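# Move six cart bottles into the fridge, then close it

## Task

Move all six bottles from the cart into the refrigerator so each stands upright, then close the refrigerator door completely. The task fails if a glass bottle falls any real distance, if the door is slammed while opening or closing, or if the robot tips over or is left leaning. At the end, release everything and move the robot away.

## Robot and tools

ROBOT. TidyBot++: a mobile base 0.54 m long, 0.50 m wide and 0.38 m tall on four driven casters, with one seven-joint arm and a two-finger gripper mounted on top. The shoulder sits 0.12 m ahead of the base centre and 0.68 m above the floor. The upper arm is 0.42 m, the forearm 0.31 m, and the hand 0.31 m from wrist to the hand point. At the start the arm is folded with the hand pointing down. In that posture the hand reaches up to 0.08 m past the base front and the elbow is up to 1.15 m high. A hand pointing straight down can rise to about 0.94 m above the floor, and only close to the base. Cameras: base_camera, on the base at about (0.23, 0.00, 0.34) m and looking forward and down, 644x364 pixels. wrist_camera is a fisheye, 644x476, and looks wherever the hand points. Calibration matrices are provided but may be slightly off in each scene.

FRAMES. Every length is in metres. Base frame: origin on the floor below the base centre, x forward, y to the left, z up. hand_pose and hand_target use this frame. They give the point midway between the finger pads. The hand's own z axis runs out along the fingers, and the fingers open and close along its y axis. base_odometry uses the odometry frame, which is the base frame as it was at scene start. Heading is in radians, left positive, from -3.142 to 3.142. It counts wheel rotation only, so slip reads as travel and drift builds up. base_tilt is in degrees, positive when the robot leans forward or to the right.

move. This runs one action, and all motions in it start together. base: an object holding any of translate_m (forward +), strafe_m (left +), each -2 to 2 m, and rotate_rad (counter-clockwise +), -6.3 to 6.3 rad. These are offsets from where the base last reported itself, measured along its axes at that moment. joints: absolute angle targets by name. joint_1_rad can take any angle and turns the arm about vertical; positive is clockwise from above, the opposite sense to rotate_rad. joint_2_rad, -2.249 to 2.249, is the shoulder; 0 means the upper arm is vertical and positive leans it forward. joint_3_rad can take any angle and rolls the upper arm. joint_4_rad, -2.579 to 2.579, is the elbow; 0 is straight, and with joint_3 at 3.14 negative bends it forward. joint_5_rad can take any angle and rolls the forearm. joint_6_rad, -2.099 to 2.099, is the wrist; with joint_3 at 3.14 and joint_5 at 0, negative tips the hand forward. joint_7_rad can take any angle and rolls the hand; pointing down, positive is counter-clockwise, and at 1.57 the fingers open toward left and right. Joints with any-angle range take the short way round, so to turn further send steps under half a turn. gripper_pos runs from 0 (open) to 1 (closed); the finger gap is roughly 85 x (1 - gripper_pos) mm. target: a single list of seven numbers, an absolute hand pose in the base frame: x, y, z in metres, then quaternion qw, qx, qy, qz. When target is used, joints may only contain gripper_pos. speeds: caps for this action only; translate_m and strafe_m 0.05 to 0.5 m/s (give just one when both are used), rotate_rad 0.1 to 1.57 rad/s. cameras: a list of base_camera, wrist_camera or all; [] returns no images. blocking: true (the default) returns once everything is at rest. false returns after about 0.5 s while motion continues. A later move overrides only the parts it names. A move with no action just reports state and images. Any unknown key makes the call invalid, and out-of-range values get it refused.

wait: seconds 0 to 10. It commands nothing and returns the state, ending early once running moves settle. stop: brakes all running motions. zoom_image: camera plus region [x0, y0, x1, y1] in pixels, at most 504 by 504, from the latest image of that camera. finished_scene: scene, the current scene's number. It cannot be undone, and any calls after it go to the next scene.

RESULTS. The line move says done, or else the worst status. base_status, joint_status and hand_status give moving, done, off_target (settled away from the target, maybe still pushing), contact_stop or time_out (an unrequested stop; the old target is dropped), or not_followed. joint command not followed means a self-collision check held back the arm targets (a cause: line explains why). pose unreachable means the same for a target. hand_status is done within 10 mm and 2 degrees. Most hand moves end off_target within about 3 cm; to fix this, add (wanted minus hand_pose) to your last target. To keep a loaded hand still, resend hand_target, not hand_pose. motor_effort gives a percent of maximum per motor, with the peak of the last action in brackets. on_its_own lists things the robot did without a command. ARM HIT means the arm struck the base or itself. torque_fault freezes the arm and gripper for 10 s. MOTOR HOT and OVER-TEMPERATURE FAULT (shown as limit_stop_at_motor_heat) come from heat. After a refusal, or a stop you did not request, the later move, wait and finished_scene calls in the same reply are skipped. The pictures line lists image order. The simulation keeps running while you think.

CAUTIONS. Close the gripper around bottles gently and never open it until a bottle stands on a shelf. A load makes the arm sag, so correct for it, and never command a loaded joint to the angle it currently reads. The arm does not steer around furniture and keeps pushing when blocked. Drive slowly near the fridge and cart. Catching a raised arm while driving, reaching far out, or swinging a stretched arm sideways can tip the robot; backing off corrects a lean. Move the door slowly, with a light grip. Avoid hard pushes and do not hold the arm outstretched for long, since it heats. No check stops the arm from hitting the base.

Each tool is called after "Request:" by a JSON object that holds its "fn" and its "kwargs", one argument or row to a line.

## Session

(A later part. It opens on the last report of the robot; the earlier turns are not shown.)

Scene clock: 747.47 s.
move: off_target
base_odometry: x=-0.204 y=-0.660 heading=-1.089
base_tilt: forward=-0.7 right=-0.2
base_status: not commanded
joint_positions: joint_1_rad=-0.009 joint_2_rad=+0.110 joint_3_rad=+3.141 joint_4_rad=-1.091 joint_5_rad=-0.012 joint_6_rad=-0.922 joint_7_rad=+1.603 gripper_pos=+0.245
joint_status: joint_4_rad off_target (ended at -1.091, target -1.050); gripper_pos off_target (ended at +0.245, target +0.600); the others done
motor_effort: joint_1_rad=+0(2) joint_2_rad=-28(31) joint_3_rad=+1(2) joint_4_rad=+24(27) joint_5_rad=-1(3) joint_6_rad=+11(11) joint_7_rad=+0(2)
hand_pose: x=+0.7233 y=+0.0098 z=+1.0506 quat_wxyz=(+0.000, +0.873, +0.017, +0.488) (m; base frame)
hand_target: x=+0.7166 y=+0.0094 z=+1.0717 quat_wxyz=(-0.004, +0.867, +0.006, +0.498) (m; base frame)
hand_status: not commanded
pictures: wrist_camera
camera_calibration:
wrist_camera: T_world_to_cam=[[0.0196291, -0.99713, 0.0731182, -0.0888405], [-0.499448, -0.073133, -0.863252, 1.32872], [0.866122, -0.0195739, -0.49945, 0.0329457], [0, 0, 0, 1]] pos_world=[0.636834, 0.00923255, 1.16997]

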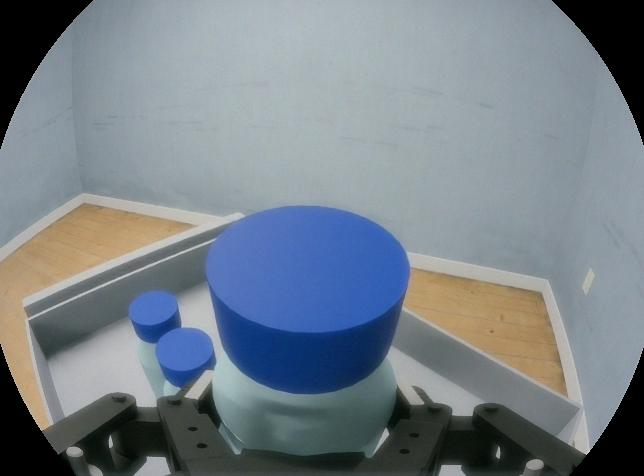

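Request:
{"fn": "move", "kwargs": {
  "base": {"translate_m": -0.35},
  "speeds": {"translate_m": 0.3},
  "joints": {"joint_1_rad": -0.012, "joint_2_rad": -0.2, "joint_3_rad": 3.14, "joint_4_rad": -1.25, "joint_5_rad": 0, "joint_6_rad": -1.15, "joint_7_rad": 1.57, "gripper_pos": 0.6},
  "cameras": []
}}

Request:
{"fn": "move", "kwargs": {
  "base": {"translate_m": 0.464, "strafe_m": 1.371, "rotate_rad": 1.284},
  "speeds": {"translate_m": 0.4, "rotate_rad": 0.6},
  "joints": {"joint_1_rad": -0.012, "joint_2_rad": -0.46, "joint_3_rad": 3.14, "joint_4_rad": -1.416, "joint_5_rad": 0, "joint_6_rad": -1.21, "joint_7_rad": 1.57, "gripper_pos": 0.6},
  "cameras": ["base_camera", "wrist_camera"]
}}

Scene clock: 757.83 s.
move: off_target
base_odometry: x=-0.366 y=-0.350 heading=-1.090
base_tilt: forward=-0.7 right=-0.2
base_status: done
joint_positions: joint_1_rad=-0.009 joint_2_rad=-0.176 joint_3_rad=+3.142 joint_4_rad=-1.244 joint_5_rad=-0.012 joint_6_rad=-1.127 joint_7_rad=+1.603 gripper_pos=+0.245
joint_status: gripper_pos off_target (ended at +0.245, target +0.600); the others done
motor_effort: joint_1_rad=+1(5) joint_2_rad=-16(36) joint_3_rad=+1(4) joint_4_rad=+22(26) joint_5_rad=-1(3) joint_6_rad=+10(11) joint_7_rad=+1(1)
hand_pose: x=+0.5732 y=+0.0087 z=+1.0657 quat_wxyz=(-0.001, +0.890, +0.018, +0.456) (m; base frame)
hand_target: x=+0.5597 y=+0.0074 z=+1.0674 quat_wxyz=(-0.003, +0.891, +0.006, +0.454) (m; base frame)
hand_status: not commanded
pictures: none
No camera images: "cameras" was empty.

Scene clock: 762.63 s.
move: off_target
base_odometry: x=+1.064 y=-0.126 heading=+0.196
base_tilt: forward=-0.7 right=-0.2
base_status: done
joint_positions: joint_1_rad=-0.008 joint_2_rad=-0.439 joint_3_rad=+3.144 joint_4_rad=-1.412 joint_5_rad=-0.012 joint_6_rad=-1.186 joint_7_rad=+1.603 gripper_pos=+0.245
joint_status: gripper_pos off_target (ended at +0.245, target +0.600); the others done
motor_effort: joint_1_rad=+0(4) joint_2_rad=-4(17) joint_3_rad=+2(4) joint_4_rad=+21(24) joint_5_rad=-1(4) joint_6_rad=+10(12) joint_7_rad=+0(1)
hand_pose: x=+0.4592 y=+0.0064 z=+1.0669 quat_wxyz=(+0.000, +0.882, +0.017, +0.472) (m; base frame)
hand_target: x=+0.4467 y=+0.0060 z=+1.0656 quat_wxyz=(-0.003, +0.883, +0.006, +0.469) (m; base frame)
hand_status: not commanded
pictures: base_camera, wrist_camera
camera_calibration:
wrist_camera: T_world_to_cam=[[0.0218938, -0.997072, 0.0732642, -0.0894751], [-0.530638, -0.0736969, -0.844388, 1.20478], [0.847316, -0.0203899, -0.530698, 0.311714], [0, 0, 0, 1]] pos_world=[0.377141, 0.00593126, 1.18928]

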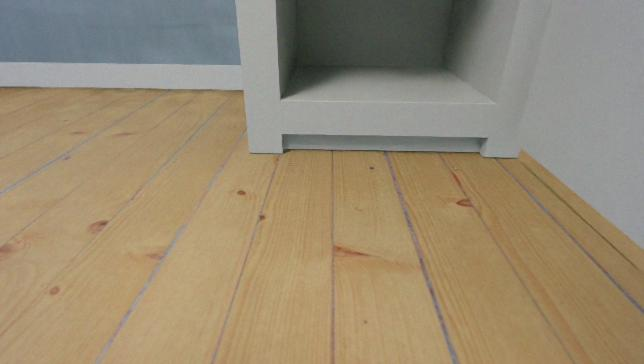

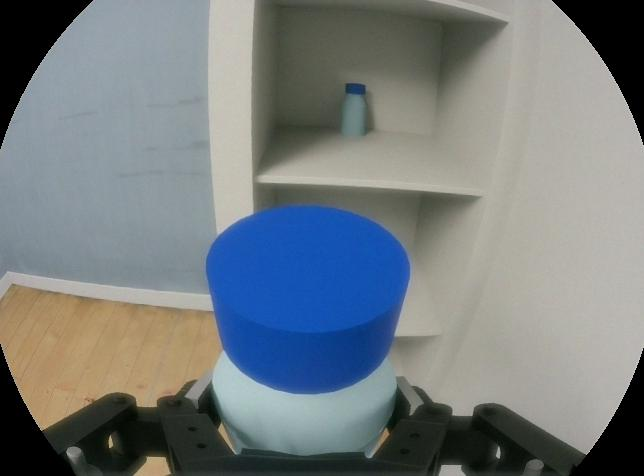

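Request:
{"fn": "zoom_image", "kwargs": {
  "camera": "base_camera",
  "region": [220, 100, 560, 180]
}}

Scaled by 1.482.

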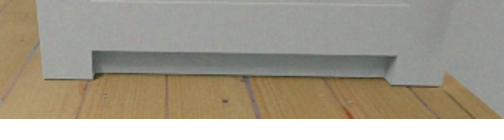

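Request:
{"fn": "move", "kwargs": {
  "base": {"translate_m": 0.3, "strafe_m": 0.018},
  "speeds": {"translate_m": 0.2},
  "joints": {"joint_1_rad": -0.012, "joint_2_rad": 0.165, "joint_3_rad": 3.14, "joint_4_rad": -0.855, "joint_5_rad": 0, "joint_6_rad": -1.05, "joint_7_rad": 1.57, "gripper_pos": 0.6},
  "cameras": ["base_camera", "wrist_camera"]
}}

Scene clock: 816.17 s.
move: off_target
base_odometry: x=+1.355 y=-0.050 heading=+0.195
base_tilt: forward=-0.7 right=-0.2
base_status: done
joint_positions: joint_1_rad=-0.008 joint_2_rad=+0.196 joint_3_rad=+3.144 joint_4_rad=-0.898 joint_5_rad=-0.012 joint_6_rad=-1.097 joint_7_rad=+1.603 gripper_pos=+0.245
joint_status: joint_4_rad off_target (ended at -0.898, target -0.855); gripper_pos off_target (ended at +0.245, target +0.600); the others done
motor_effort: joint_1_rad=+0(2) joint_2_rad=-30(35) joint_3_rad=+1(3) joint_4_rad=+23(25) joint_5_rad=-1(2) joint_6_rad=+11(12) joint_7_rad=+0(1)
hand_pose: x=+0.7335 y=+0.0084 z=+1.0581 quat_wxyz=(+0.000, +0.889, +0.017, +0.458) (m; base frame)
hand_target: x=+0.7292 y=+0.0095 z=+1.1124 quat_wxyz=(-0.004, +0.860, +0.005, +0.511) (m; base frame)
hand_status: not commanded
pictures: base_camera, wrist_camera
camera_calibration:
wrist_camera: T_world_to_cam=[[0.0231277, -0.997006, 0.07379, -0.0943066], [-0.557085, -0.0741407, -0.827139, 1.34422], [0.830133, -0.0219775, -0.557132, 0.115236], [0, 0, 0, 1]] pos_world=[0.655365, 0.0081699, 1.18302]

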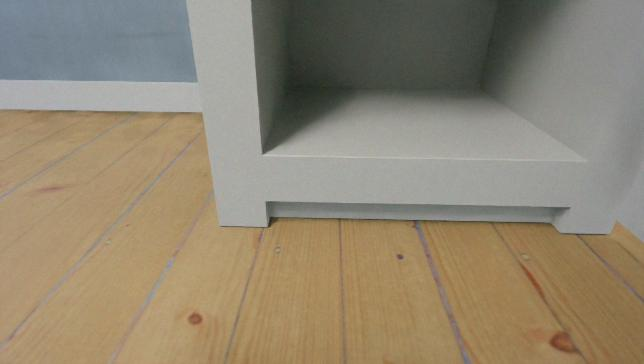

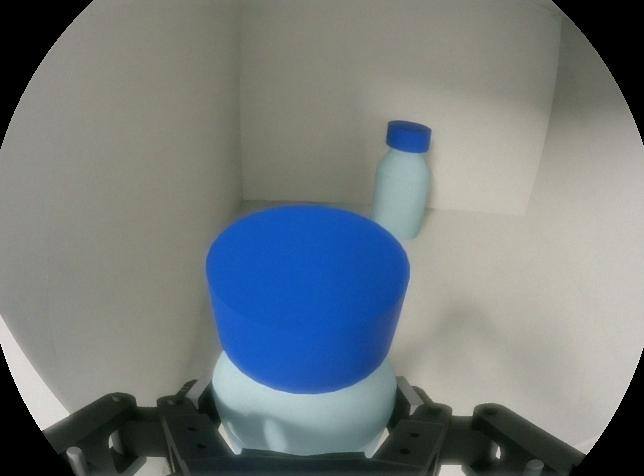

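Request:
{"fn": "zoom_image", "kwargs": {
  "camera": "wrist_camera",
  "region": [180, 60, 620, 300]
}}

Scaled by 1.145.

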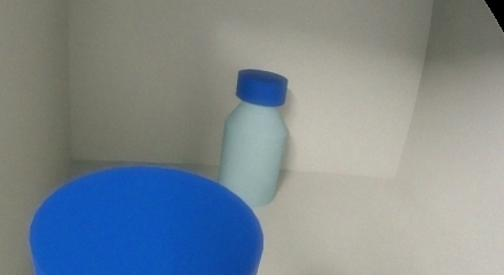

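Request:
{"fn": "move", "kwargs": {
  "base": {"translate_m": 0.2, "strafe_m": 0.012},
  "speeds": {"translate_m": 0.15},
  "cameras": ["wrist_camera"]
}}

Scene clock: 862.43 s.
move: done
base_odometry: x=+1.549 y=+0.000 heading=+0.195
base_tilt: forward=-0.7 right=-0.2
base_status: done
joint_positions: joint_1_rad=-0.008 joint_2_rad=+0.199 joint_3_rad=+3.144 joint_4_rad=-0.896 joint_5_rad=-0.012 joint_6_rad=-1.094 joint_7_rad=+1.603 gripper_pos=+0.245
joint_status: not commanded
motor_effort: joint_1_rad=+0(2) joint_2_rad=-30(34) joint_3_rad=+1(2) joint_4_rad=+22(24) joint_5_rad=-1(2) joint_6_rad=+10(11) joint_7_rad=+0(1)
hand_pose: x=+0.7351 y=+0.0084 z=+1.0581 quat_wxyz=(+0.000, +0.888, +0.017, +0.459) (m; base frame)
hand_target: x=+0.7292 y=+0.0095 z=+1.1124 quat_wxyz=(-0.004, +0.860, +0.005, +0.511) (m; base frame)
hand_status: not commanded
pictures: wrist_camera
camera_calibration:
wrist_camera: T_world_to_cam=[[0.0229665, -0.997007, 0.0738153, -0.0942464], [-0.555554, -0.0741126, -0.828171, 1.34512], [0.831163, -0.0219882, -0.555594, 0.111523], [0, 0, 0, 1]] pos_world=[0.656759, 0.0081784, 1.18291]

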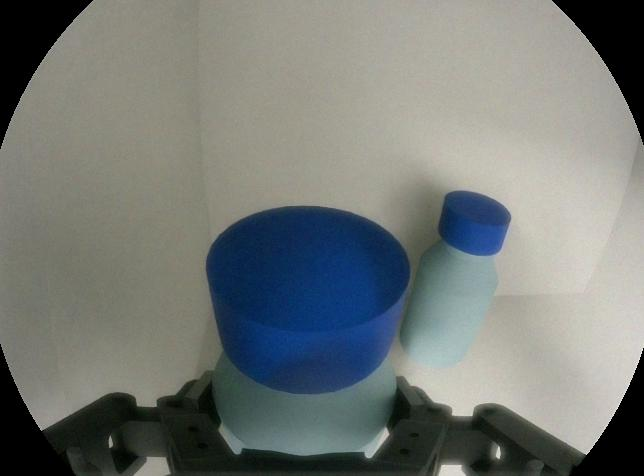

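Request:
{"fn": "move", "kwargs": {
  "base": {"translate_m": 0.12, "strafe_m": 0.008},
  "speeds": {"translate_m": 0.1},
  "cameras": ["wrist_camera"]
}}

Scene clock: 874.30 s.
move: done
base_odometry: x=+1.666 y=+0.031 heading=+0.194
base_tilt: forward=-0.7 right=-0.2
base_status: done
joint_positions: joint_1_rad=-0.008 joint_2_rad=+0.200 joint_3_rad=+3.144 joint_4_rad=-0.895 joint_5_rad=-0.012 joint_6_rad=-1.093 joint_7_rad=+1.603 gripper_pos=+0.245
joint_status: not commanded
motor_effort: joint_1_rad=+1(2) joint_2_rad=-30(35) joint_3_rad=+1(2) joint_4_rad=+22(25) joint_5_rad=-1(2) joint_6_rad=+10(11) joint_7_rad=+0(1)
hand_pose: x=+0.7360 y=+0.0084 z=+1.0578 quat_wxyz=(+0.000, +0.888, +0.017, +0.459) (m; base frame)
hand_target: x=+0.7292 y=+0.0095 z=+1.1124 quat_wxyz=(-0.004, +0.860, +0.005, +0.511) (m; base frame)
hand_status: not commanded
pictures: wrist_camera
camera_calibration:
wrist_camera: T_world_to_cam=[[0.0229423, -0.997008, 0.0738167, -0.094219], [-0.555402, -0.0741044, -0.828274, 1.3453], [0.831265, -0.0219955, -0.55544, 0.110393], [0, 0, 0, 1]] pos_world=[0.657579, 0.00818381, 1.18255]

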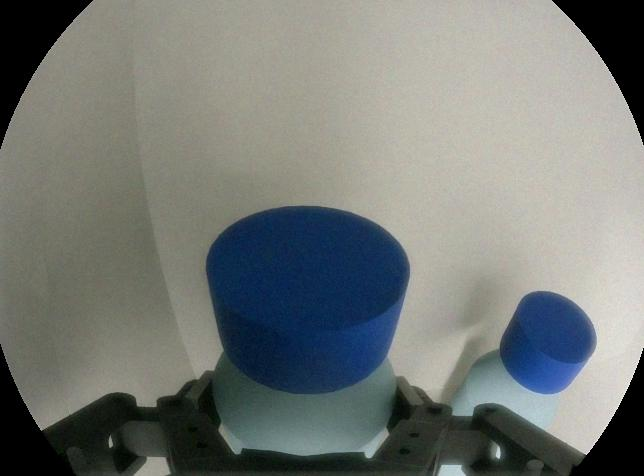

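Request:
{"fn": "move", "kwargs": {
  "joints": {"joint_1_rad": -0.012, "joint_2_rad": 0.16, "joint_3_rad": 3.14, "joint_4_rad": -0.935, "joint_5_rad": 0, "joint_6_rad": -1.02, "joint_7_rad": 1.57, "gripper_pos": 0.6},
  "cameras": []
}}

Request:
{"fn": "move", "kwargs": {
  "joints": {"joint_1_rad": -0.012, "joint_2_rad": 0.158, "joint_3_rad": 3.14, "joint_4_rad": -0.985, "joint_5_rad": 0, "joint_6_rad": -0.97, "joint_7_rad": 1.57, "gripper_pos": 0.6},
  "cameras": []
}}

Request:
{"fn": "move", "kwargs": {
  "joints": {"joint_1_rad": -0.012, "joint_2_rad": 0.156, "joint_3_rad": 3.14, "joint_4_rad": -1.015, "joint_5_rad": 0, "joint_6_rad": -0.94, "joint_7_rad": 1.57, "gripper_pos": 0.6},
  "cameras": ["wrist_camera"]
}}

Scene clock: 890.57 s.
move: off_target
base_odometry: x=+1.666 y=+0.031 heading=+0.194
base_tilt: forward=-0.7 right=-0.2
base_status: not commanded
joint_positions: joint_1_rad=-0.008 joint_2_rad=+0.200 joint_3_rad=+3.144 joint_4_rad=-0.939 joint_5_rad=-0.012 joint_6_rad=-1.067 joint_7_rad=+1.603 gripper_pos=+0.245
joint_status: joint_2_rad off_target (ended at +0.200, target +0.160); gripper_pos off_target (ended at +0.245, target +0.600); the others done
motor_effort: joint_1_rad=+0(1) joint_2_rad=-30(32) joint_3_rad=+0(2) joint_4_rad=+23(25) joint_5_rad=-1(2) joint_6_rad=+10(11) joint_7_rad=+1(1)
hand_pose: x=+0.7387 y=+0.0084 z=+1.0410 quat_wxyz=(+0.000, +0.892, +0.017, +0.451) (m; base frame)
hand_target: x=+0.7317 y=+0.0096 z=+1.0800 quat_wxyz=(-0.004, +0.871, +0.005, +0.491) (m; base frame)
hand_status: not commanded
pictures: none
No camera images: "cameras" was empty.

Scene clock: 891.30 s.
move: off_target
base_odometry: x=+1.666 y=+0.031 heading=+0.194
base_tilt: forward=-0.7 right=-0.2
base_status: not commanded
joint_positions: joint_1_rad=-0.008 joint_2_rad=+0.200 joint_3_rad=+3.144 joint_4_rad=-0.985 joint_5_rad=-0.012 joint_6_rad=-1.017 joint_7_rad=+1.603 gripper_pos=+0.245
joint_status: joint_2_rad off_target (ended at +0.200, target +0.158); gripper_pos off_target (ended at +0.245, target +0.600); the others done
motor_effort: joint_1_rad=+0(1) joint_2_rad=-30(33) joint_3_rad=+1(2) joint_4_rad=+23(25) joint_5_rad=-1(2) joint_6_rad=+10(11) joint_7_rad=+0(1)
hand_pose: x=+0.7453 y=+0.0083 z=+1.0288 quat_wxyz=(+0.000, +0.891, +0.016, +0.453) (m; base frame)
hand_target: x=+0.7378 y=+0.0097 z=+1.0671 quat_wxyz=(-0.004, +0.871, +0.005, +0.492) (m; base frame)
hand_status: not commanded
pictures: none
No camera images: "cameras" was empty.

Scene clock: 891.97 s.
move: off_target
base_odometry: x=+1.666 y=+0.031 heading=+0.194
base_tilt: forward=-0.7 right=-0.2
base_status: not commanded
joint_positions: joint_1_rad=-0.008 joint_2_rad=+0.200 joint_3_rad=+3.144 joint_4_rad=-1.014 joint_5_rad=-0.012 joint_6_rad=-0.985 joint_7_rad=+1.603 gripper_pos=+0.245
joint_status: joint_2_rad off_target (ended at +0.200, target +0.156); gripper_pos off_target (ended at +0.245, target +0.600); the others done
motor_effort: joint_1_rad=+0(1) joint_2_rad=-31(33) joint_3_rad=+1(2) joint_4_rad=+24(26) joint_5_rad=-1(2) joint_6_rad=+10(11) joint_7_rad=+0(1)
hand_pose: x=+0.7490 y=+0.0083 z=+1.0208 quat_wxyz=(+0.000, +0.891, +0.016, +0.454) (m; base frame)
hand_target: x=+0.7408 y=+0.0097 z=+1.0597 quat_wxyz=(-0.004, +0.870, +0.005, +0.493) (m; base frame)
hand_status: not commanded
pictures: wrist_camera
camera_calibration:
wrist_camera: T_world_to_cam=[[0.0225757, -0.997068, 0.0731149, -0.0909457], [-0.564539, -0.0730717, -0.822165, 1.32256], [0.825097, -0.0227153, -0.564534, 0.0929174], [0, 0, 0, 1]] pos_world=[0.672025, 0.00807343, 1.14647]

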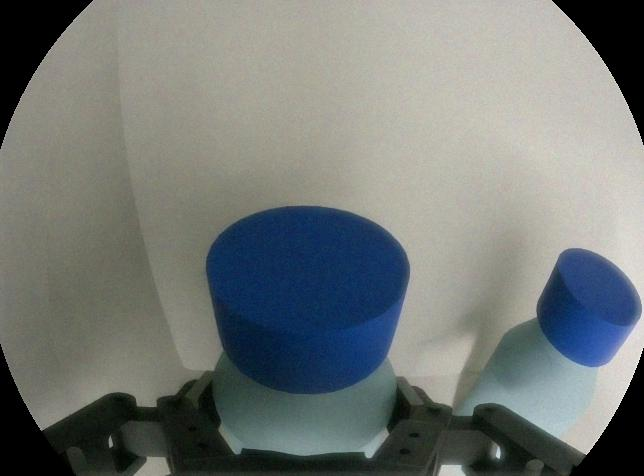

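Request:
{"fn": "move", "kwargs": {
  "joints": {"joint_1_rad": -0.012, "joint_2_rad": 0.154, "joint_3_rad": 3.14, "joint_4_rad": -1.04, "joint_5_rad": 0, "joint_6_rad": -0.915, "joint_7_rad": 1.57, "gripper_pos": 0.6},
  "cameras": []
}}

Request:
{"fn": "move", "kwargs": {
  "joints": {"joint_1_rad": -0.012, "joint_2_rad": 0.152, "joint_3_rad": 3.14, "joint_4_rad": -1.055, "joint_5_rad": 0, "joint_6_rad": -0.90, "joint_7_rad": 1.57, "gripper_pos": 0.6},
  "cameras": []
}}

Request:
{"fn": "move", "kwargs": {
  "joints": {"joint_1_rad": -0.012, "joint_2_rad": 0.151, "joint_3_rad": 3.14, "joint_4_rad": -1.065, "joint_5_rad": 0, "joint_6_rad": -0.89, "joint_7_rad": 1.57, "gripper_pos": 0.6},
  "cameras": []
}}

Request:
{"fn": "move", "kwargs": {
  "joints": {"joint_1_rad": -0.012, "joint_2_rad": 0.150, "joint_3_rad": 3.14, "joint_4_rad": -1.075, "joint_5_rad": 0, "joint_6_rad": -0.88, "joint_7_rad": 1.57, "gripper_pos": 0.6},
  "cameras": ["wrist_camera"]
}}

Scene clock: 901.93 s.
move: off_target
base_odometry: x=+1.666 y=+0.031 heading=+0.194
base_tilt: forward=-0.7 right=-0.2
base_status: not commanded
joint_positions: joint_1_rad=-0.008 joint_2_rad=+0.200 joint_3_rad=+3.144 joint_4_rad=-1.039 joint_5_rad=-0.012 joint_6_rad=-0.960 joint_7_rad=+1.603 gripper_pos=+0.245
joint_status: joint_2_rad off_target (ended at +0.200, target +0.154); gripper_pos off_target (ended at +0.245, target +0.600); the others done
motor_effort: joint_1_rad=+1(1) joint_2_rad=-31(33) joint_3_rad=+1(2) joint_4_rad=+24(25) joint_5_rad=-1(2) joint_6_rad=+10(11) joint_7_rad=+1(1)
hand_pose: x=+0.7518 y=+0.0082 z=+1.0138 quat_wxyz=(+0.000, +0.891, +0.016, +0.454) (m; base frame)
hand_target: x=+0.7430 y=+0.0097 z=+1.0537 quat_wxyz=(-0.004, +0.870, +0.005, +0.494) (m; base frame)
hand_status: not commanded
pictures: none
No camera images: "cameras" was empty.

Scene clock: 902.50 s.
move: off_target
base_odometry: x=+1.666 y=+0.031 heading=+0.194
base_tilt: forward=-0.7 right=-0.2
base_status: not commanded
joint_positions: joint_1_rad=-0.008 joint_2_rad=+0.200 joint_3_rad=+3.144 joint_4_rad=-1.053 joint_5_rad=-0.012 joint_6_rad=-0.945 joint_7_rad=+1.603 gripper_pos=+0.245
joint_status: joint_2_rad off_target (ended at +0.200, target +0.152); gripper_pos off_target (ended at +0.245, target +0.600); the others done
motor_effort: joint_1_rad=+0(2) joint_2_rad=-31(33) joint_3_rad=+1(2) joint_4_rad=+24(25) joint_5_rad=-1(2) joint_6_rad=+10(11) joint_7_rad=+1(1)
hand_pose: x=+0.7533 y=+0.0082 z=+1.0097 quat_wxyz=(+0.000, +0.891, +0.016, +0.454) (m; base frame)
hand_target: x=+0.7440 y=+0.0097 z=+1.0505 quat_wxyz=(-0.004, +0.869, +0.005, +0.495) (m; base frame)
hand_status: not commanded
pictures: none
No camera images: "cameras" was empty.

Scene clock: 903.03 s.
move: off_target
base_odometry: x=+1.666 y=+0.031 heading=+0.194
base_tilt: forward=-0.7 right=-0.2
base_status: not commanded
joint_positions: joint_1_rad=-0.008 joint_2_rad=+0.200 joint_3_rad=+3.144 joint_4_rad=-1.062 joint_5_rad=-0.012 joint_6_rad=-0.935 joint_7_rad=+1.603 gripper_pos=+0.245
joint_status: joint_2_rad off_target (ended at +0.200, target +0.151); gripper_pos off_target (ended at +0.245, target +0.600); the others done
motor_effort: joint_1_rad=+1(1) joint_2_rad=-31(32) joint_3_rad=+1(1) joint_4_rad=+24(25) joint_5_rad=-1(1) joint_6_rad=+10(11) joint_7_rad=+0(1)
hand_pose: x=+0.7543 y=+0.0082 z=+1.0070 quat_wxyz=(+0.000, +0.891, +0.016, +0.455) (m; base frame)
hand_target: x=+0.7447 y=+0.0098 z=+1.0482 quat_wxyz=(-0.004, +0.869, +0.005, +0.495) (m; base frame)
hand_status: not commanded
pictures: none
No camera images: "cameras" was empty.

Scene clock: 903.57 s.
move: off_target
base_odometry: x=+1.666 y=+0.031 heading=+0.194
base_tilt: forward=-0.7 right=-0.2
base_status: not commanded
joint_positions: joint_1_rad=-0.008 joint_2_rad=+0.200 joint_3_rad=+3.144 joint_4_rad=-1.072 joint_5_rad=-0.012 joint_6_rad=-0.925 joint_7_rad=+1.603 gripper_pos=+0.245
joint_status: joint_2_rad off_target (ended at +0.200, target +0.150); gripper_pos off_target (ended at +0.245, target +0.600); the others done
motor_effort: joint_1_rad=+0(1) joint_2_rad=-32(33) joint_3_rad=+1(1) joint_4_rad=+25(26) joint_5_rad=-1(2) joint_6_rad=+10(11) joint_7_rad=+1(1)
hand_pose: x=+0.7552 y=+0.0082 z=+1.0041 quat_wxyz=(+0.000, +0.890, +0.016, +0.455) (m; base frame)
hand_target: x=+0.7455 y=+0.0098 z=+1.0459 quat_wxyz=(-0.004, +0.869, +0.005, +0.495) (m; base frame)
hand_status: not commanded
pictures: wrist_camera
camera_calibration:
wrist_camera: T_world_to_cam=[[0.0217603, -0.9971, 0.07292, -0.0891526], [-0.562937, -0.072496, -0.823314, 1.31227], [0.826214, -0.0231338, -0.562882, 0.0758653], [0, 0, 0, 1]] pos_world=[0.677982, 0.00799499, 1.12961]

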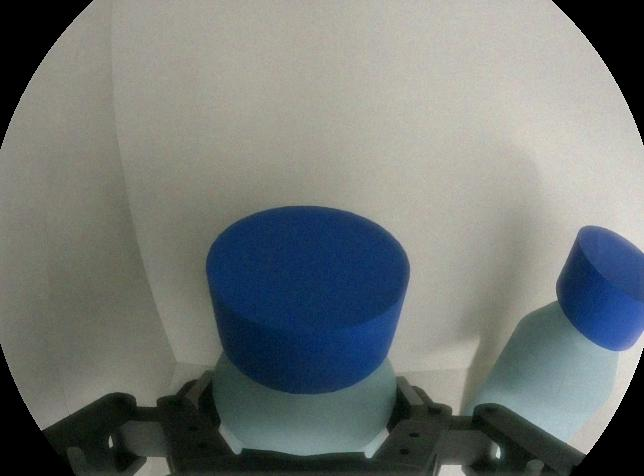

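Request:
{"fn": "move", "kwargs": {
  "joints": {"joint_1_rad": -0.012, "joint_2_rad": 0.149, "joint_3_rad": 3.14, "joint_4_rad": -1.087, "joint_5_rad": 0, "joint_6_rad": -0.868, "joint_7_rad": 1.57, "gripper_pos": 0.6},
  "cameras": []
}}

Request:
{"fn": "move", "kwargs": {
  "joints": {"joint_1_rad": -0.012, "joint_2_rad": 0.149, "joint_3_rad": 3.14, "joint_4_rad": -1.10, "joint_5_rad": 0, "joint_6_rad": -0.855, "joint_7_rad": 1.57, "gripper_pos": 0.6},
  "cameras": ["wrist_camera"]
}}

Scene clock: 910.37 s.
move: off_target
base_odometry: x=+1.666 y=+0.031 heading=+0.194
base_tilt: forward=-0.7 right=-0.2
base_status: not commanded
joint_positions: joint_1_rad=-0.008 joint_2_rad=+0.198 joint_3_rad=+3.144 joint_4_rad=-1.080 joint_5_rad=-0.012 joint_6_rad=-0.913 joint_7_rad=+1.603 gripper_pos=+0.245
joint_status: joint_2_rad off_target (ended at +0.198, target +0.149); gripper_pos off_target (ended at +0.245, target +0.600); the others done
motor_effort: joint_1_rad=+0(1) joint_2_rad=-31(32) joint_3_rad=+1(1) joint_4_rad=+23(25) joint_5_rad=-1(2) joint_6_rad=+10(11) joint_7_rad=+0(1)
hand_pose: x=+0.7562 y=+0.0081 z=+1.0041 quat_wxyz=(+0.000, +0.889, +0.016, +0.458) (m; base frame)
hand_target: x=+0.7464 y=+0.0098 z=+1.0430 quat_wxyz=(-0.004, +0.868, +0.005, +0.496) (m; base frame)
hand_status: not commanded
pictures: none
No camera images: "cameras" was empty.

Scene clock: 910.90 s.
move: off_target
base_odometry: x=+1.666 y=+0.031 heading=+0.194
base_tilt: forward=-0.7 right=-0.2
base_status: not commanded
joint_positions: joint_1_rad=-0.008 joint_2_rad=+0.195 joint_3_rad=+3.144 joint_4_rad=-1.090 joint_5_rad=-0.012 joint_6_rad=-0.900 joint_7_rad=+1.603 gripper_pos=+0.245
joint_status: joint_2_rad off_target (ended at +0.195, target +0.149); gripper_pos off_target (ended at +0.245, target +0.600); the others done
motor_effort: joint_1_rad=+1(1) joint_2_rad=-29(32) joint_3_rad=+1(2) joint_4_rad=+23(24) joint_5_rad=-1(2) joint_6_rad=+10(11) joint_7_rad=+1(1)
hand_pose: x=+0.7566 y=+0.0081 z=+1.0041 quat_wxyz=(+0.000, +0.887, +0.016, +0.461) (m; base frame)
hand_target: x=+0.7477 y=+0.0098 z=+1.0391 quat_wxyz=(-0.004, +0.868, +0.005, +0.496) (m; base frame)
hand_status: not commanded
pictures: wrist_camera
camera_calibration:
wrist_camera: T_world_to_cam=[[0.0205013, -0.99712, 0.0730227, -0.0883903], [-0.551962, -0.0721866, -0.830739, 1.3122], [0.833617, -0.0232745, -0.551852, 0.0580497], [0, 0, 0, 1]] pos_world=[0.677708, 0.00793897, 1.12859]

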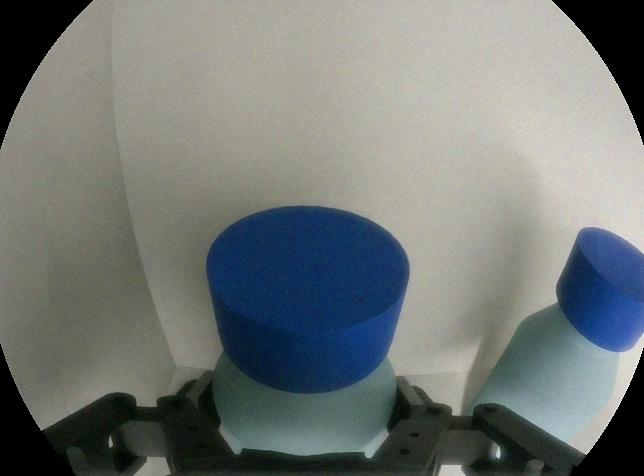

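Request:
{"fn": "move", "kwargs": {
  "joints": {"gripper_pos": 0.0},
  "cameras": ["wrist_camera"]
}}

Scene clock: 914.10 s.
move: done
base_odometry: x=+1.666 y=+0.031 heading=+0.194
base_tilt: forward=-0.7 right=-0.2
base_status: not commanded
joint_positions: joint_1_rad=-0.008 joint_2_rad=+0.185 joint_3_rad=+3.144 joint_4_rad=-1.090 joint_5_rad=-0.012 joint_6_rad=-0.882 joint_7_rad=+1.603 gripper_pos=+0.000
joint_status: all done
motor_effort: joint_1_rad=+1(1) joint_2_rad=-28(30) joint_3_rad=+1(1) joint_4_rad=+21(24) joint_5_rad=-1(1) joint_6_rad=+8(10) joint_7_rad=+1(1)
hand_pose: x=+0.7565 y=+0.0081 z=+1.0146 quat_wxyz=(+0.001, +0.881, +0.016, +0.472) (m; base frame)
hand_target: x=+0.7477 y=+0.0098 z=+1.0391 quat_wxyz=(-0.004, +0.868, +0.005, +0.496) (m; base frame)
hand_status: not commanded
pictures: wrist_camera
camera_calibration:
wrist_camera: T_world_to_cam=[[0.0183585, -0.997141, 0.0733042, -0.0878636], [-0.529582, -0.0718851, -0.845208, 1.31856], [0.84806, -0.0233039, -0.529387, 0.0302564], [0, 0, 0, 1]] pos_world=[0.674239, 0.00787764, 1.13692]

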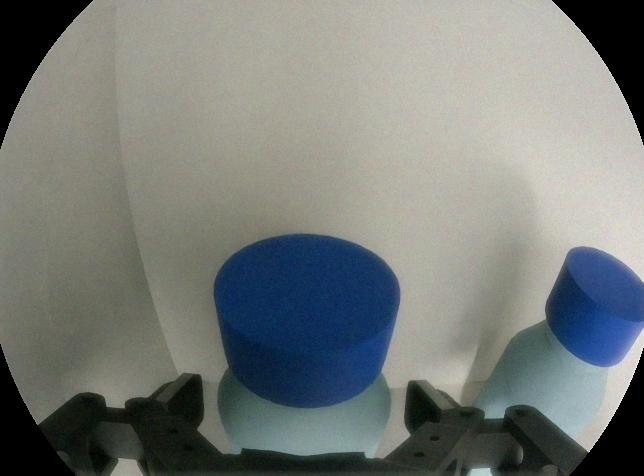

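Request:
{"fn": "move", "kwargs": {
  "base": {"translate_m": -0.15},
  "speeds": {"translate_m": 0.12},
  "cameras": ["wrist_camera"]
}}

Request:
{"fn": "move", "kwargs": {
  "base": {"translate_m": -0.55},
  "speeds": {"translate_m": 0.3},
  "cameras": ["base_camera", "wrist_camera"]
}}

Scene clock: 919.47 s.
move: done
base_odometry: x=+1.518 y=+0.002 heading=+0.194
base_tilt: forward=-0.7 right=-0.2
base_status: done
joint_positions: joint_1_rad=-0.008 joint_2_rad=+0.174 joint_3_rad=+3.144 joint_4_rad=-1.090 joint_5_rad=-0.012 joint_6_rad=-0.882 joint_7_rad=+1.603 gripper_pos=+0.000
joint_status: not commanded
motor_effort: joint_1_rad=+0(2) joint_2_rad=-28(31) joint_3_rad=+1(2) joint_4_rad=+20(22) joint_5_rad=-1(2) joint_6_rad=+8(9) joint_7_rad=+0(1)
hand_pose: x=+0.7528 y=+0.0080 z=+1.0217 quat_wxyz=(+0.001, +0.879, +0.016, +0.477) (m; base frame)
hand_target: x=+0.7477 y=+0.0098 z=+1.0391 quat_wxyz=(-0.004, +0.868, +0.005, +0.496) (m; base frame)
hand_status: not commanded
pictures: wrist_camera
camera_calibration:
wrist_camera: T_world_to_cam=[[0.0175347, -0.997148, 0.0734121, -0.0878341], [-0.52008, -0.0718048, -0.851094, 1.32143], [0.853938, -0.0232565, -0.519856, 0.0229436], [0, 0, 0, 1]] pos_world=[0.669199, 0.00783533, 1.14304]

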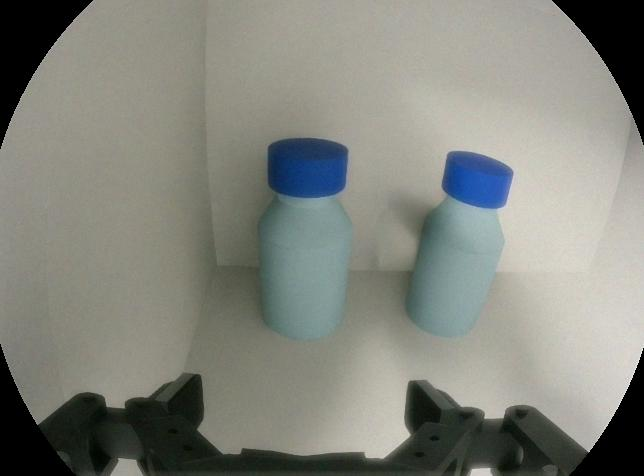

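Scene clock: 922.27 s.
move: done
base_odometry: x=+0.978 y=-0.104 heading=+0.194
base_tilt: forward=-0.7 right=-0.2
base_status: done
joint_positions: joint_1_rad=-0.008 joint_2_rad=+0.170 joint_3_rad=+3.144 joint_4_rad=-1.090 joint_5_rad=-0.012 joint_6_rad=-0.882 joint_7_rad=+1.603 gripper_pos=+0.000
joint_status: not commanded
motor_effort: joint_1_rad=+0(2) joint_2_rad=-26(30) joint_3_rad=+1(2) joint_4_rad=+20(22) joint_5_rad=-1(1) joint_6_rad=+7(8) joint_7_rad=+0(1)
hand_pose: x=+0.7513 y=+0.0080 z=+1.0246 quat_wxyz=(+0.001, +0.877, +0.016, +0.479) (m; base frame)
hand_target: x=+0.7477 y=+0.0098 z=+1.0391 quat_wxyz=(-0.004, +0.868, +0.005, +0.496) (m; base frame)
hand_status: not commanded
pictures: base_camera, wrist_camera
camera_calibration:
wrist_camera: T_world_to_cam=[[0.0171861, -0.99715, 0.0734545, -0.087815], [-0.516066, -0.0717698, -0.853537, 1.32261], [0.856377, -0.0232383, -0.515828, 0.0197546], [0, 0, 0, 1]] pos_world=[0.667145, 0.00781777, 1.14554]

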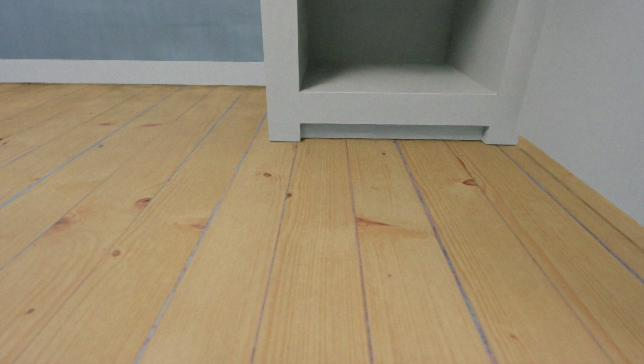

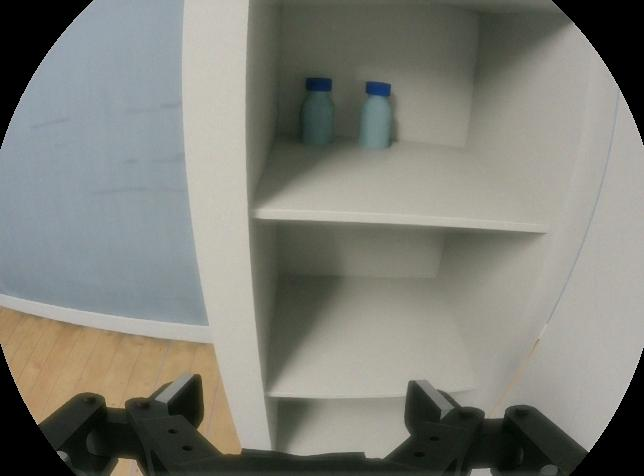

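Request:
{"fn": "move", "kwargs": {
  "base": {"translate_m": -0.35},
  "speeds": {"translate_m": 0.4},
  "joints": {"joint_1_rad": -0.012, "joint_2_rad": -0.2, "joint_3_rad": 3.14, "joint_4_rad": -1.35, "joint_5_rad": 0, "joint_6_rad": -1.0, "joint_7_rad": 1.57},
  "cameras": []
}}

Request:
{"fn": "move", "kwargs": {
  "base": {"translate_m": -0.938, "strafe_m": -0.322, "rotate_rad": -1.284},
  "speeds": {"translate_m": 0.4, "rotate_rad": 0.6},
  "cameras": ["wrist_camera"]
}}

Scene clock: 999.20 s.
move: done
base_odometry: x=+0.635 y=-0.171 heading=+0.194
base_tilt: forward=-0.7 right=-0.2
base_status: done
joint_positions: joint_1_rad=-0.008 joint_2_rad=-0.205 joint_3_rad=+3.144 joint_4_rad=-1.326 joint_5_rad=-0.012 joint_6_rad=-0.961 joint_7_rad=+1.603 gripper_pos=+0.000
joint_status: all done
motor_effort: joint_1_rad=+0(2) joint_2_rad=-12(32) joint_3_rad=+1(2) joint_4_rad=+21(22) joint_5_rad=-1(2) joint_6_rad=+8(9) joint_7_rad=+0(1)
hand_pose: x=+0.5882 y=+0.0069 z=+1.0782 quat_wxyz=(+0.000, +0.863, +0.016, +0.505) (m; base frame)
hand_target: x=+0.5828 y=+0.0078 z=+1.0522 quat_wxyz=(-0.003, +0.880, +0.006, +0.476) (m; base frame)
hand_status: not commanded
pictures: none
No camera images: "cameras" was empty.

Scene clock: 1002.77 s.
move: done
base_odometry: x=-0.224 y=-0.668 heading=-1.091
base_tilt: forward=-0.7 right=-0.2
base_status: done
joint_positions: joint_1_rad=-0.009 joint_2_rad=-0.198 joint_3_rad=+3.140 joint_4_rad=-1.328 joint_5_rad=-0.012 joint_6_rad=-0.961 joint_7_rad=+1.603 gripper_pos=+0.000
joint_status: not commanded
motor_effort: joint_1_rad=+0(3) joint_2_rad=-12(16) joint_3_rad=+1(5) joint_4_rad=+21(22) joint_5_rad=-1(2) joint_6_rad=+8(8) joint_7_rad=+0(1)
hand_pose: x=+0.5907 y=+0.0092 z=+1.0736 quat_wxyz=(+0.000, +0.865, +0.018, +0.501) (m; base frame)
hand_target: x=+0.5828 y=+0.0078 z=+1.0522 quat_wxyz=(-0.003, +0.880, +0.006, +0.476) (m; base frame)
hand_status: not commanded
pictures: wrist_camera
camera_calibration:
wrist_camera: T_world_to_cam=[[0.0184956, -0.997076, 0.0741413, -0.0890042], [-0.471926, -0.0740798, -0.87852, 1.28249], [0.881444, -0.0187404, -0.471917, 0.120591], [0, 0, 0, 1]] pos_world=[0.500592, 0.00852258, 1.1902]

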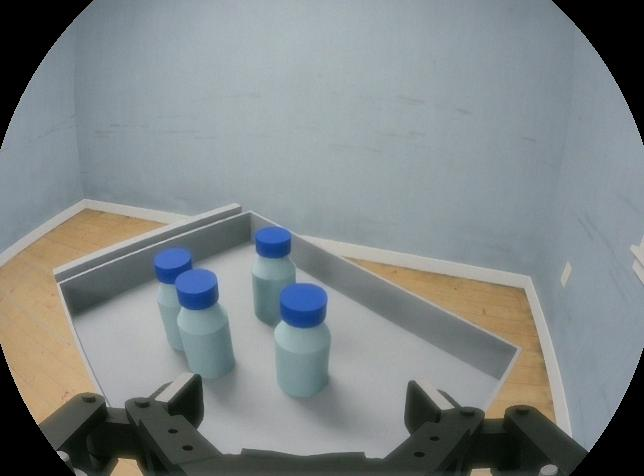

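Request:
{"fn": "move", "kwargs": {
  "base": {"translate_m": 0.11, "strafe_m": 0.01},
  "speeds": {"translate_m": 0.15},
  "joints": {"joint_1_rad": -0.012, "joint_2_rad": 0.088, "joint_3_rad": 3.14, "joint_4_rad": -1.245, "joint_5_rad": 0, "joint_6_rad": -0.79, "joint_7_rad": 1.57, "gripper_pos": 0},
  "cameras": ["wrist_camera"]
}}

Scene clock: 1013.23 s.
move: done
base_odometry: x=-0.164 y=-0.762 heading=-1.091
base_tilt: forward=-0.7 right=-0.2
base_status: done
joint_positions: joint_1_rad=-0.009 joint_2_rad=+0.107 joint_3_rad=+3.140 joint_4_rad=-1.267 joint_5_rad=-0.012 joint_6_rad=-0.822 joint_7_rad=+1.603 gripper_pos=+0.000
joint_status: all done
motor_effort: joint_1_rad=+0(2) joint_2_rad=-25(31) joint_3_rad=+2(2) joint_4_rad=+22(23) joint_5_rad=-1(2) joint_6_rad=+8(9) joint_7_rad=+0(1)
hand_pose: x=+0.7246 y=+0.0101 z=+0.9791 quat_wxyz=(-0.001, +0.890, +0.017, +0.455) (m; base frame)
hand_target: x=+0.7264 y=+0.0096 z=+1.0117 quat_wxyz=(-0.004, +0.873, +0.006, +0.488) (m; base frame)
hand_status: not commanded
pictures: wrist_camera
camera_calibration:
wrist_camera: T_world_to_cam=[[0.02467, -0.997101, 0.0719759, -0.0859585], [-0.561963, -0.0733773, -0.823901, 1.27446], [0.826795, -0.0201221, -0.562144, 0.0859934], [0, 0, 0, 1]] pos_world=[0.647223, 0.00953784, 1.10456]

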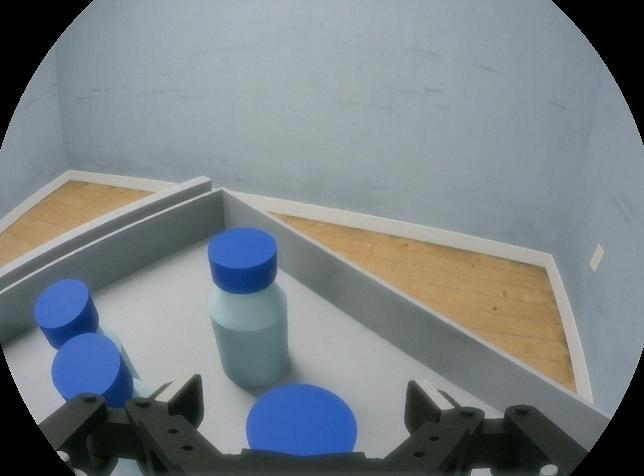

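Request:
{"fn": "move", "kwargs": {
  "joints": {"joint_1_rad": -0.012, "joint_2_rad": 0.078, "joint_3_rad": 3.14, "joint_4_rad": -1.478, "joint_5_rad": 0, "joint_6_rad": -0.618, "joint_7_rad": 1.57, "gripper_pos": 0},
  "cameras": []
}}

Request:
{"fn": "move", "kwargs": {
  "joints": {"joint_1_rad": -0.012, "joint_2_rad": 0.079, "joint_3_rad": 3.14, "joint_4_rad": -1.515, "joint_5_rad": 0, "joint_6_rad": -0.58, "joint_7_rad": 1.57, "gripper_pos": 0},
  "cameras": ["wrist_camera"]
}}

Scene clock: 1021.07 s.
move: done
base_odometry: x=-0.164 y=-0.762 heading=-1.091
base_tilt: forward=-0.7 right=-0.2
base_status: not commanded
joint_positions: joint_1_rad=-0.009 joint_2_rad=+0.107 joint_3_rad=+3.140 joint_4_rad=-1.459 joint_5_rad=-0.012 joint_6_rad=-0.654 joint_7_rad=+1.603 gripper_pos=+0.000
joint_status: all done
motor_effort: joint_1_rad=+0(1) joint_2_rad=-25(27) joint_3_rad=+2(2) joint_4_rad=+22(23) joint_5_rad=-1(3) joint_6_rad=+7(8) joint_7_rad=+1(1)
hand_pose: x=+0.7263 y=+0.0096 z=+0.9136 quat_wxyz=(-0.001, +0.895, +0.016, +0.445) (m; base frame)
hand_target: x=+0.7224 y=+0.0095 z=+0.9293 quat_wxyz=(-0.003, +0.885, +0.006, +0.465) (m; base frame)
hand_status: not commanded
pictures: none
No camera images: "cameras" was empty.

Scene clock: 1021.77 s.
move: done
base_odometry: x=-0.164 y=-0.762 heading=-1.091
base_tilt: forward=-0.7 right=-0.2
base_status: not commanded
joint_positions: joint_1_rad=-0.009 joint_2_rad=+0.107 joint_3_rad=+3.140 joint_4_rad=-1.496 joint_5_rad=-0.012 joint_6_rad=-0.611 joint_7_rad=+1.603 gripper_pos=+0.000
joint_status: all done
motor_effort: joint_1_rad=+0(1) joint_2_rad=-24(26) joint_3_rad=+1(1) joint_4_rad=+21(23) joint_5_rad=-1(2) joint_6_rad=+7(8) joint_7_rad=+0(1)
hand_pose: x=+0.7273 y=+0.0095 z=+0.9034 quat_wxyz=(+0.000, +0.894, +0.016, +0.447) (m; base frame)
hand_target: x=+0.7227 y=+0.0095 z=+0.9174 quat_wxyz=(-0.003, +0.885, +0.006, +0.465) (m; base frame)
hand_status: not commanded
pictures: wrist_camera
camera_calibration:
wrist_camera: T_world_to_cam=[[0.0234178, -0.997164, 0.0715298, -0.0798081], [-0.576193, -0.0719327, -0.814142, 1.21507], [0.816978, -0.0221495, -0.576243, 0.0610929], [0, 0, 0, 1]] pos_world=[0.65207, 0.00917454, 1.03015]

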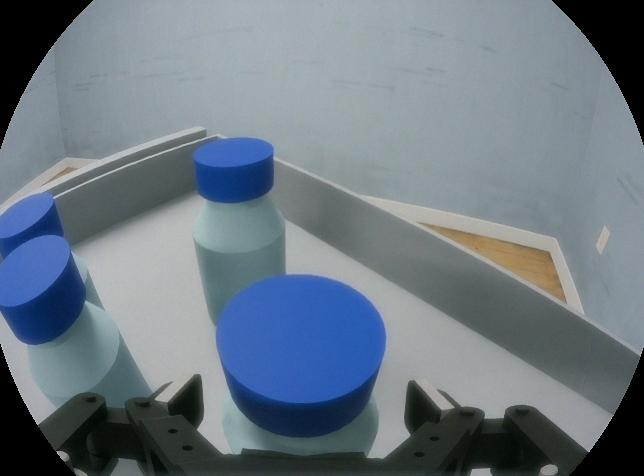

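Request:
{"fn": "move", "kwargs": {
  "base": {"translate_m": 0.002, "strafe_m": 0.0015},
  "speeds": {"translate_m": 0.05},
  "joints": {"joint_1_rad": -0.012, "joint_2_rad": 0.081, "joint_3_rad": 3.14, "joint_4_rad": -1.58, "joint_5_rad": 0, "joint_6_rad": -0.51, "joint_7_rad": 1.57, "gripper_pos": 0},
  "cameras": []
}}

Request:
{"fn": "move", "kwargs": {
  "joints": {"joint_1_rad": -0.012, "joint_2_rad": 0.083, "joint_3_rad": 3.14, "joint_4_rad": -1.622, "joint_5_rad": 0, "joint_6_rad": -0.468, "joint_7_rad": 1.57, "gripper_pos": 0},
  "cameras": ["wrist_camera"]
}}

Scene clock: 1028.73 s.
move: done
base_odometry: x=-0.162 y=-0.763 heading=-1.092
base_tilt: forward=-0.7 right=-0.2
base_status: done
joint_positions: joint_1_rad=-0.009 joint_2_rad=+0.106 joint_3_rad=+3.140 joint_4_rad=-1.562 joint_5_rad=-0.012 joint_6_rad=-0.542 joint_7_rad=+1.603 gripper_pos=+0.000
joint_status: all done
motor_effort: joint_1_rad=+0(5) joint_2_rad=-25(27) joint_3_rad=+1(5) joint_4_rad=+22(23) joint_5_rad=-1(2) joint_6_rad=+7(8) joint_7_rad=+1(1)
hand_pose: x=+0.7263 y=+0.0095 z=+0.8841 quat_wxyz=(+0.000, +0.893, +0.016, +0.449) (m; base frame)
hand_target: x=+0.7229 y=+0.0095 z=+0.8971 quat_wxyz=(-0.003, +0.885, +0.006, +0.466) (m; base frame)
hand_status: not commanded
pictures: none
No camera images: "cameras" was empty.

Scene clock: 1029.43 s.
move: done
base_odometry: x=-0.162 y=-0.763 heading=-1.092
base_tilt: forward=-0.7 right=-0.2
base_status: not commanded
joint_positions: joint_1_rad=-0.009 joint_2_rad=+0.106 joint_3_rad=+3.140 joint_4_rad=-1.603 joint_5_rad=-0.012 joint_6_rad=-0.499 joint_7_rad=+1.603 gripper_pos=+0.000
joint_status: all done
motor_effort: joint_1_rad=+0(2) joint_2_rad=-24(27) joint_3_rad=+1(2) joint_4_rad=+21(23) joint_5_rad=-1(2) joint_6_rad=+7(9) joint_7_rad=+0(1)
hand_pose: x=+0.7251 y=+0.0093 z=+0.8715 quat_wxyz=(+0.000, +0.893, +0.015, +0.450) (m; base frame)
hand_target: x=+0.7219 y=+0.0095 z=+0.8827 quat_wxyz=(-0.003, +0.885, +0.006, +0.466) (m; base frame)
hand_status: not commanded
pictures: wrist_camera
camera_calibration:
wrist_camera: T_world_to_cam=[[0.0220451, -0.997181, 0.0717183, -0.0767942], [-0.571684, -0.0714238, -0.817359, 1.18731], [0.820178, -0.0229814, -0.571647, 0.0381682], [0, 0, 0, 1]] pos_world=[0.649152, 0.00910126, 0.997782]

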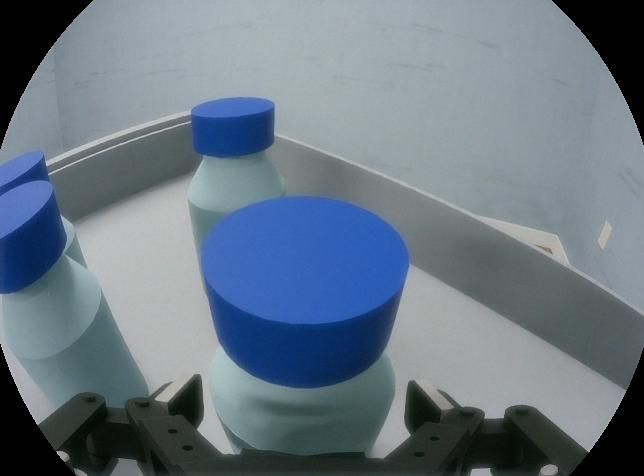

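Request:
{"fn": "move", "kwargs": {
  "joints": {"gripper_pos": 0.6},
  "cameras": []
}}

Request:
{"fn": "move", "kwargs": {
  "joints": {"joint_1_rad": -0.012, "joint_2_rad": 0.08, "joint_3_rad": 3.14, "joint_4_rad": -1.42, "joint_5_rad": 0, "joint_6_rad": -0.68, "joint_7_rad": 1.57, "gripper_pos": 0.6},
  "cameras": ["wrist_camera"]
}}

Scene clock: 1033.37 s.
move: off_target
base_odometry: x=-0.162 y=-0.763 heading=-1.092
base_tilt: forward=-0.7 right=-0.2
base_status: not commanded
joint_positions: joint_1_rad=-0.009 joint_2_rad=+0.105 joint_3_rad=+3.140 joint_4_rad=-1.604 joint_5_rad=-0.012 joint_6_rad=-0.497 joint_7_rad=+1.603 gripper_pos=+0.248
joint_status: gripper_pos off_target (ended at +0.248, target +0.600)
motor_effort: joint_1_rad=+1(2) joint_2_rad=-24(26) joint_3_rad=+2(3) joint_4_rad=+21(23) joint_5_rad=+0(1) joint_6_rad=+8(9) joint_7_rad=+1(1)
hand_pose: x=+0.7249 y=+0.0096 z=+0.8725 quat_wxyz=(+0.000, +0.892, +0.016, +0.451) (m; base frame)
hand_target: x=+0.7219 y=+0.0095 z=+0.8827 quat_wxyz=(-0.003, +0.885, +0.006, +0.466) (m; base frame)
hand_status: not commanded
pictures: none
No camera images: "cameras" was empty.

Scene clock: 1034.83 s.
move: off_target
base_odometry: x=-0.162 y=-0.763 heading=-1.092
base_tilt: forward=-0.7 right=-0.2
base_status: not commanded
joint_positions: joint_1_rad=-0.009 joint_2_rad=+0.113 joint_3_rad=+3.140 joint_4_rad=-1.465 joint_5_rad=-0.012 joint_6_rad=-0.659 joint_7_rad=+1.603 gripper_pos=+0.248
joint_status: joint_4_rad off_target (ended at -1.465, target -1.420); gripper_pos off_target (ended at +0.248, target +0.600); the others done
motor_effort: joint_1_rad=+0(2) joint_2_rad=-30(33) joint_3_rad=+1(3) joint_4_rad=+25(28) joint_5_rad=-1(3) joint_6_rad=+10(12) joint_7_rad=+1(1)
hand_pose: x=+0.7254 y=+0.0101 z=+0.9055 quat_wxyz=(-0.001, +0.899, +0.017, +0.437) (m; base frame)
hand_target: x=+0.7214 y=+0.0095 z=+0.9453 quat_wxyz=(-0.003, +0.887, +0.006, +0.462) (m; base frame)
hand_status: not commanded
pictures: wrist_camera
camera_calibration:
wrist_camera: T_world_to_cam=[[0.0263539, -0.997116, 0.0711649, -0.0811505], [-0.594553, -0.0728641, -0.800748, 1.21692], [0.803624, -0.0212085, -0.594759, 0.0903074], [0, 0, 0, 1]] pos_world=[0.653087, 0.00966825, 1.03393]

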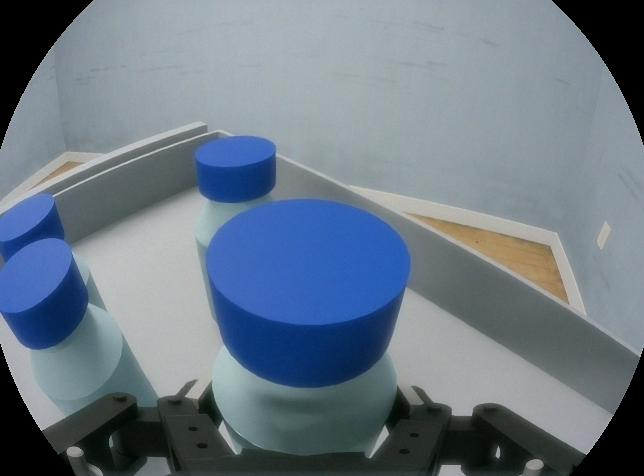

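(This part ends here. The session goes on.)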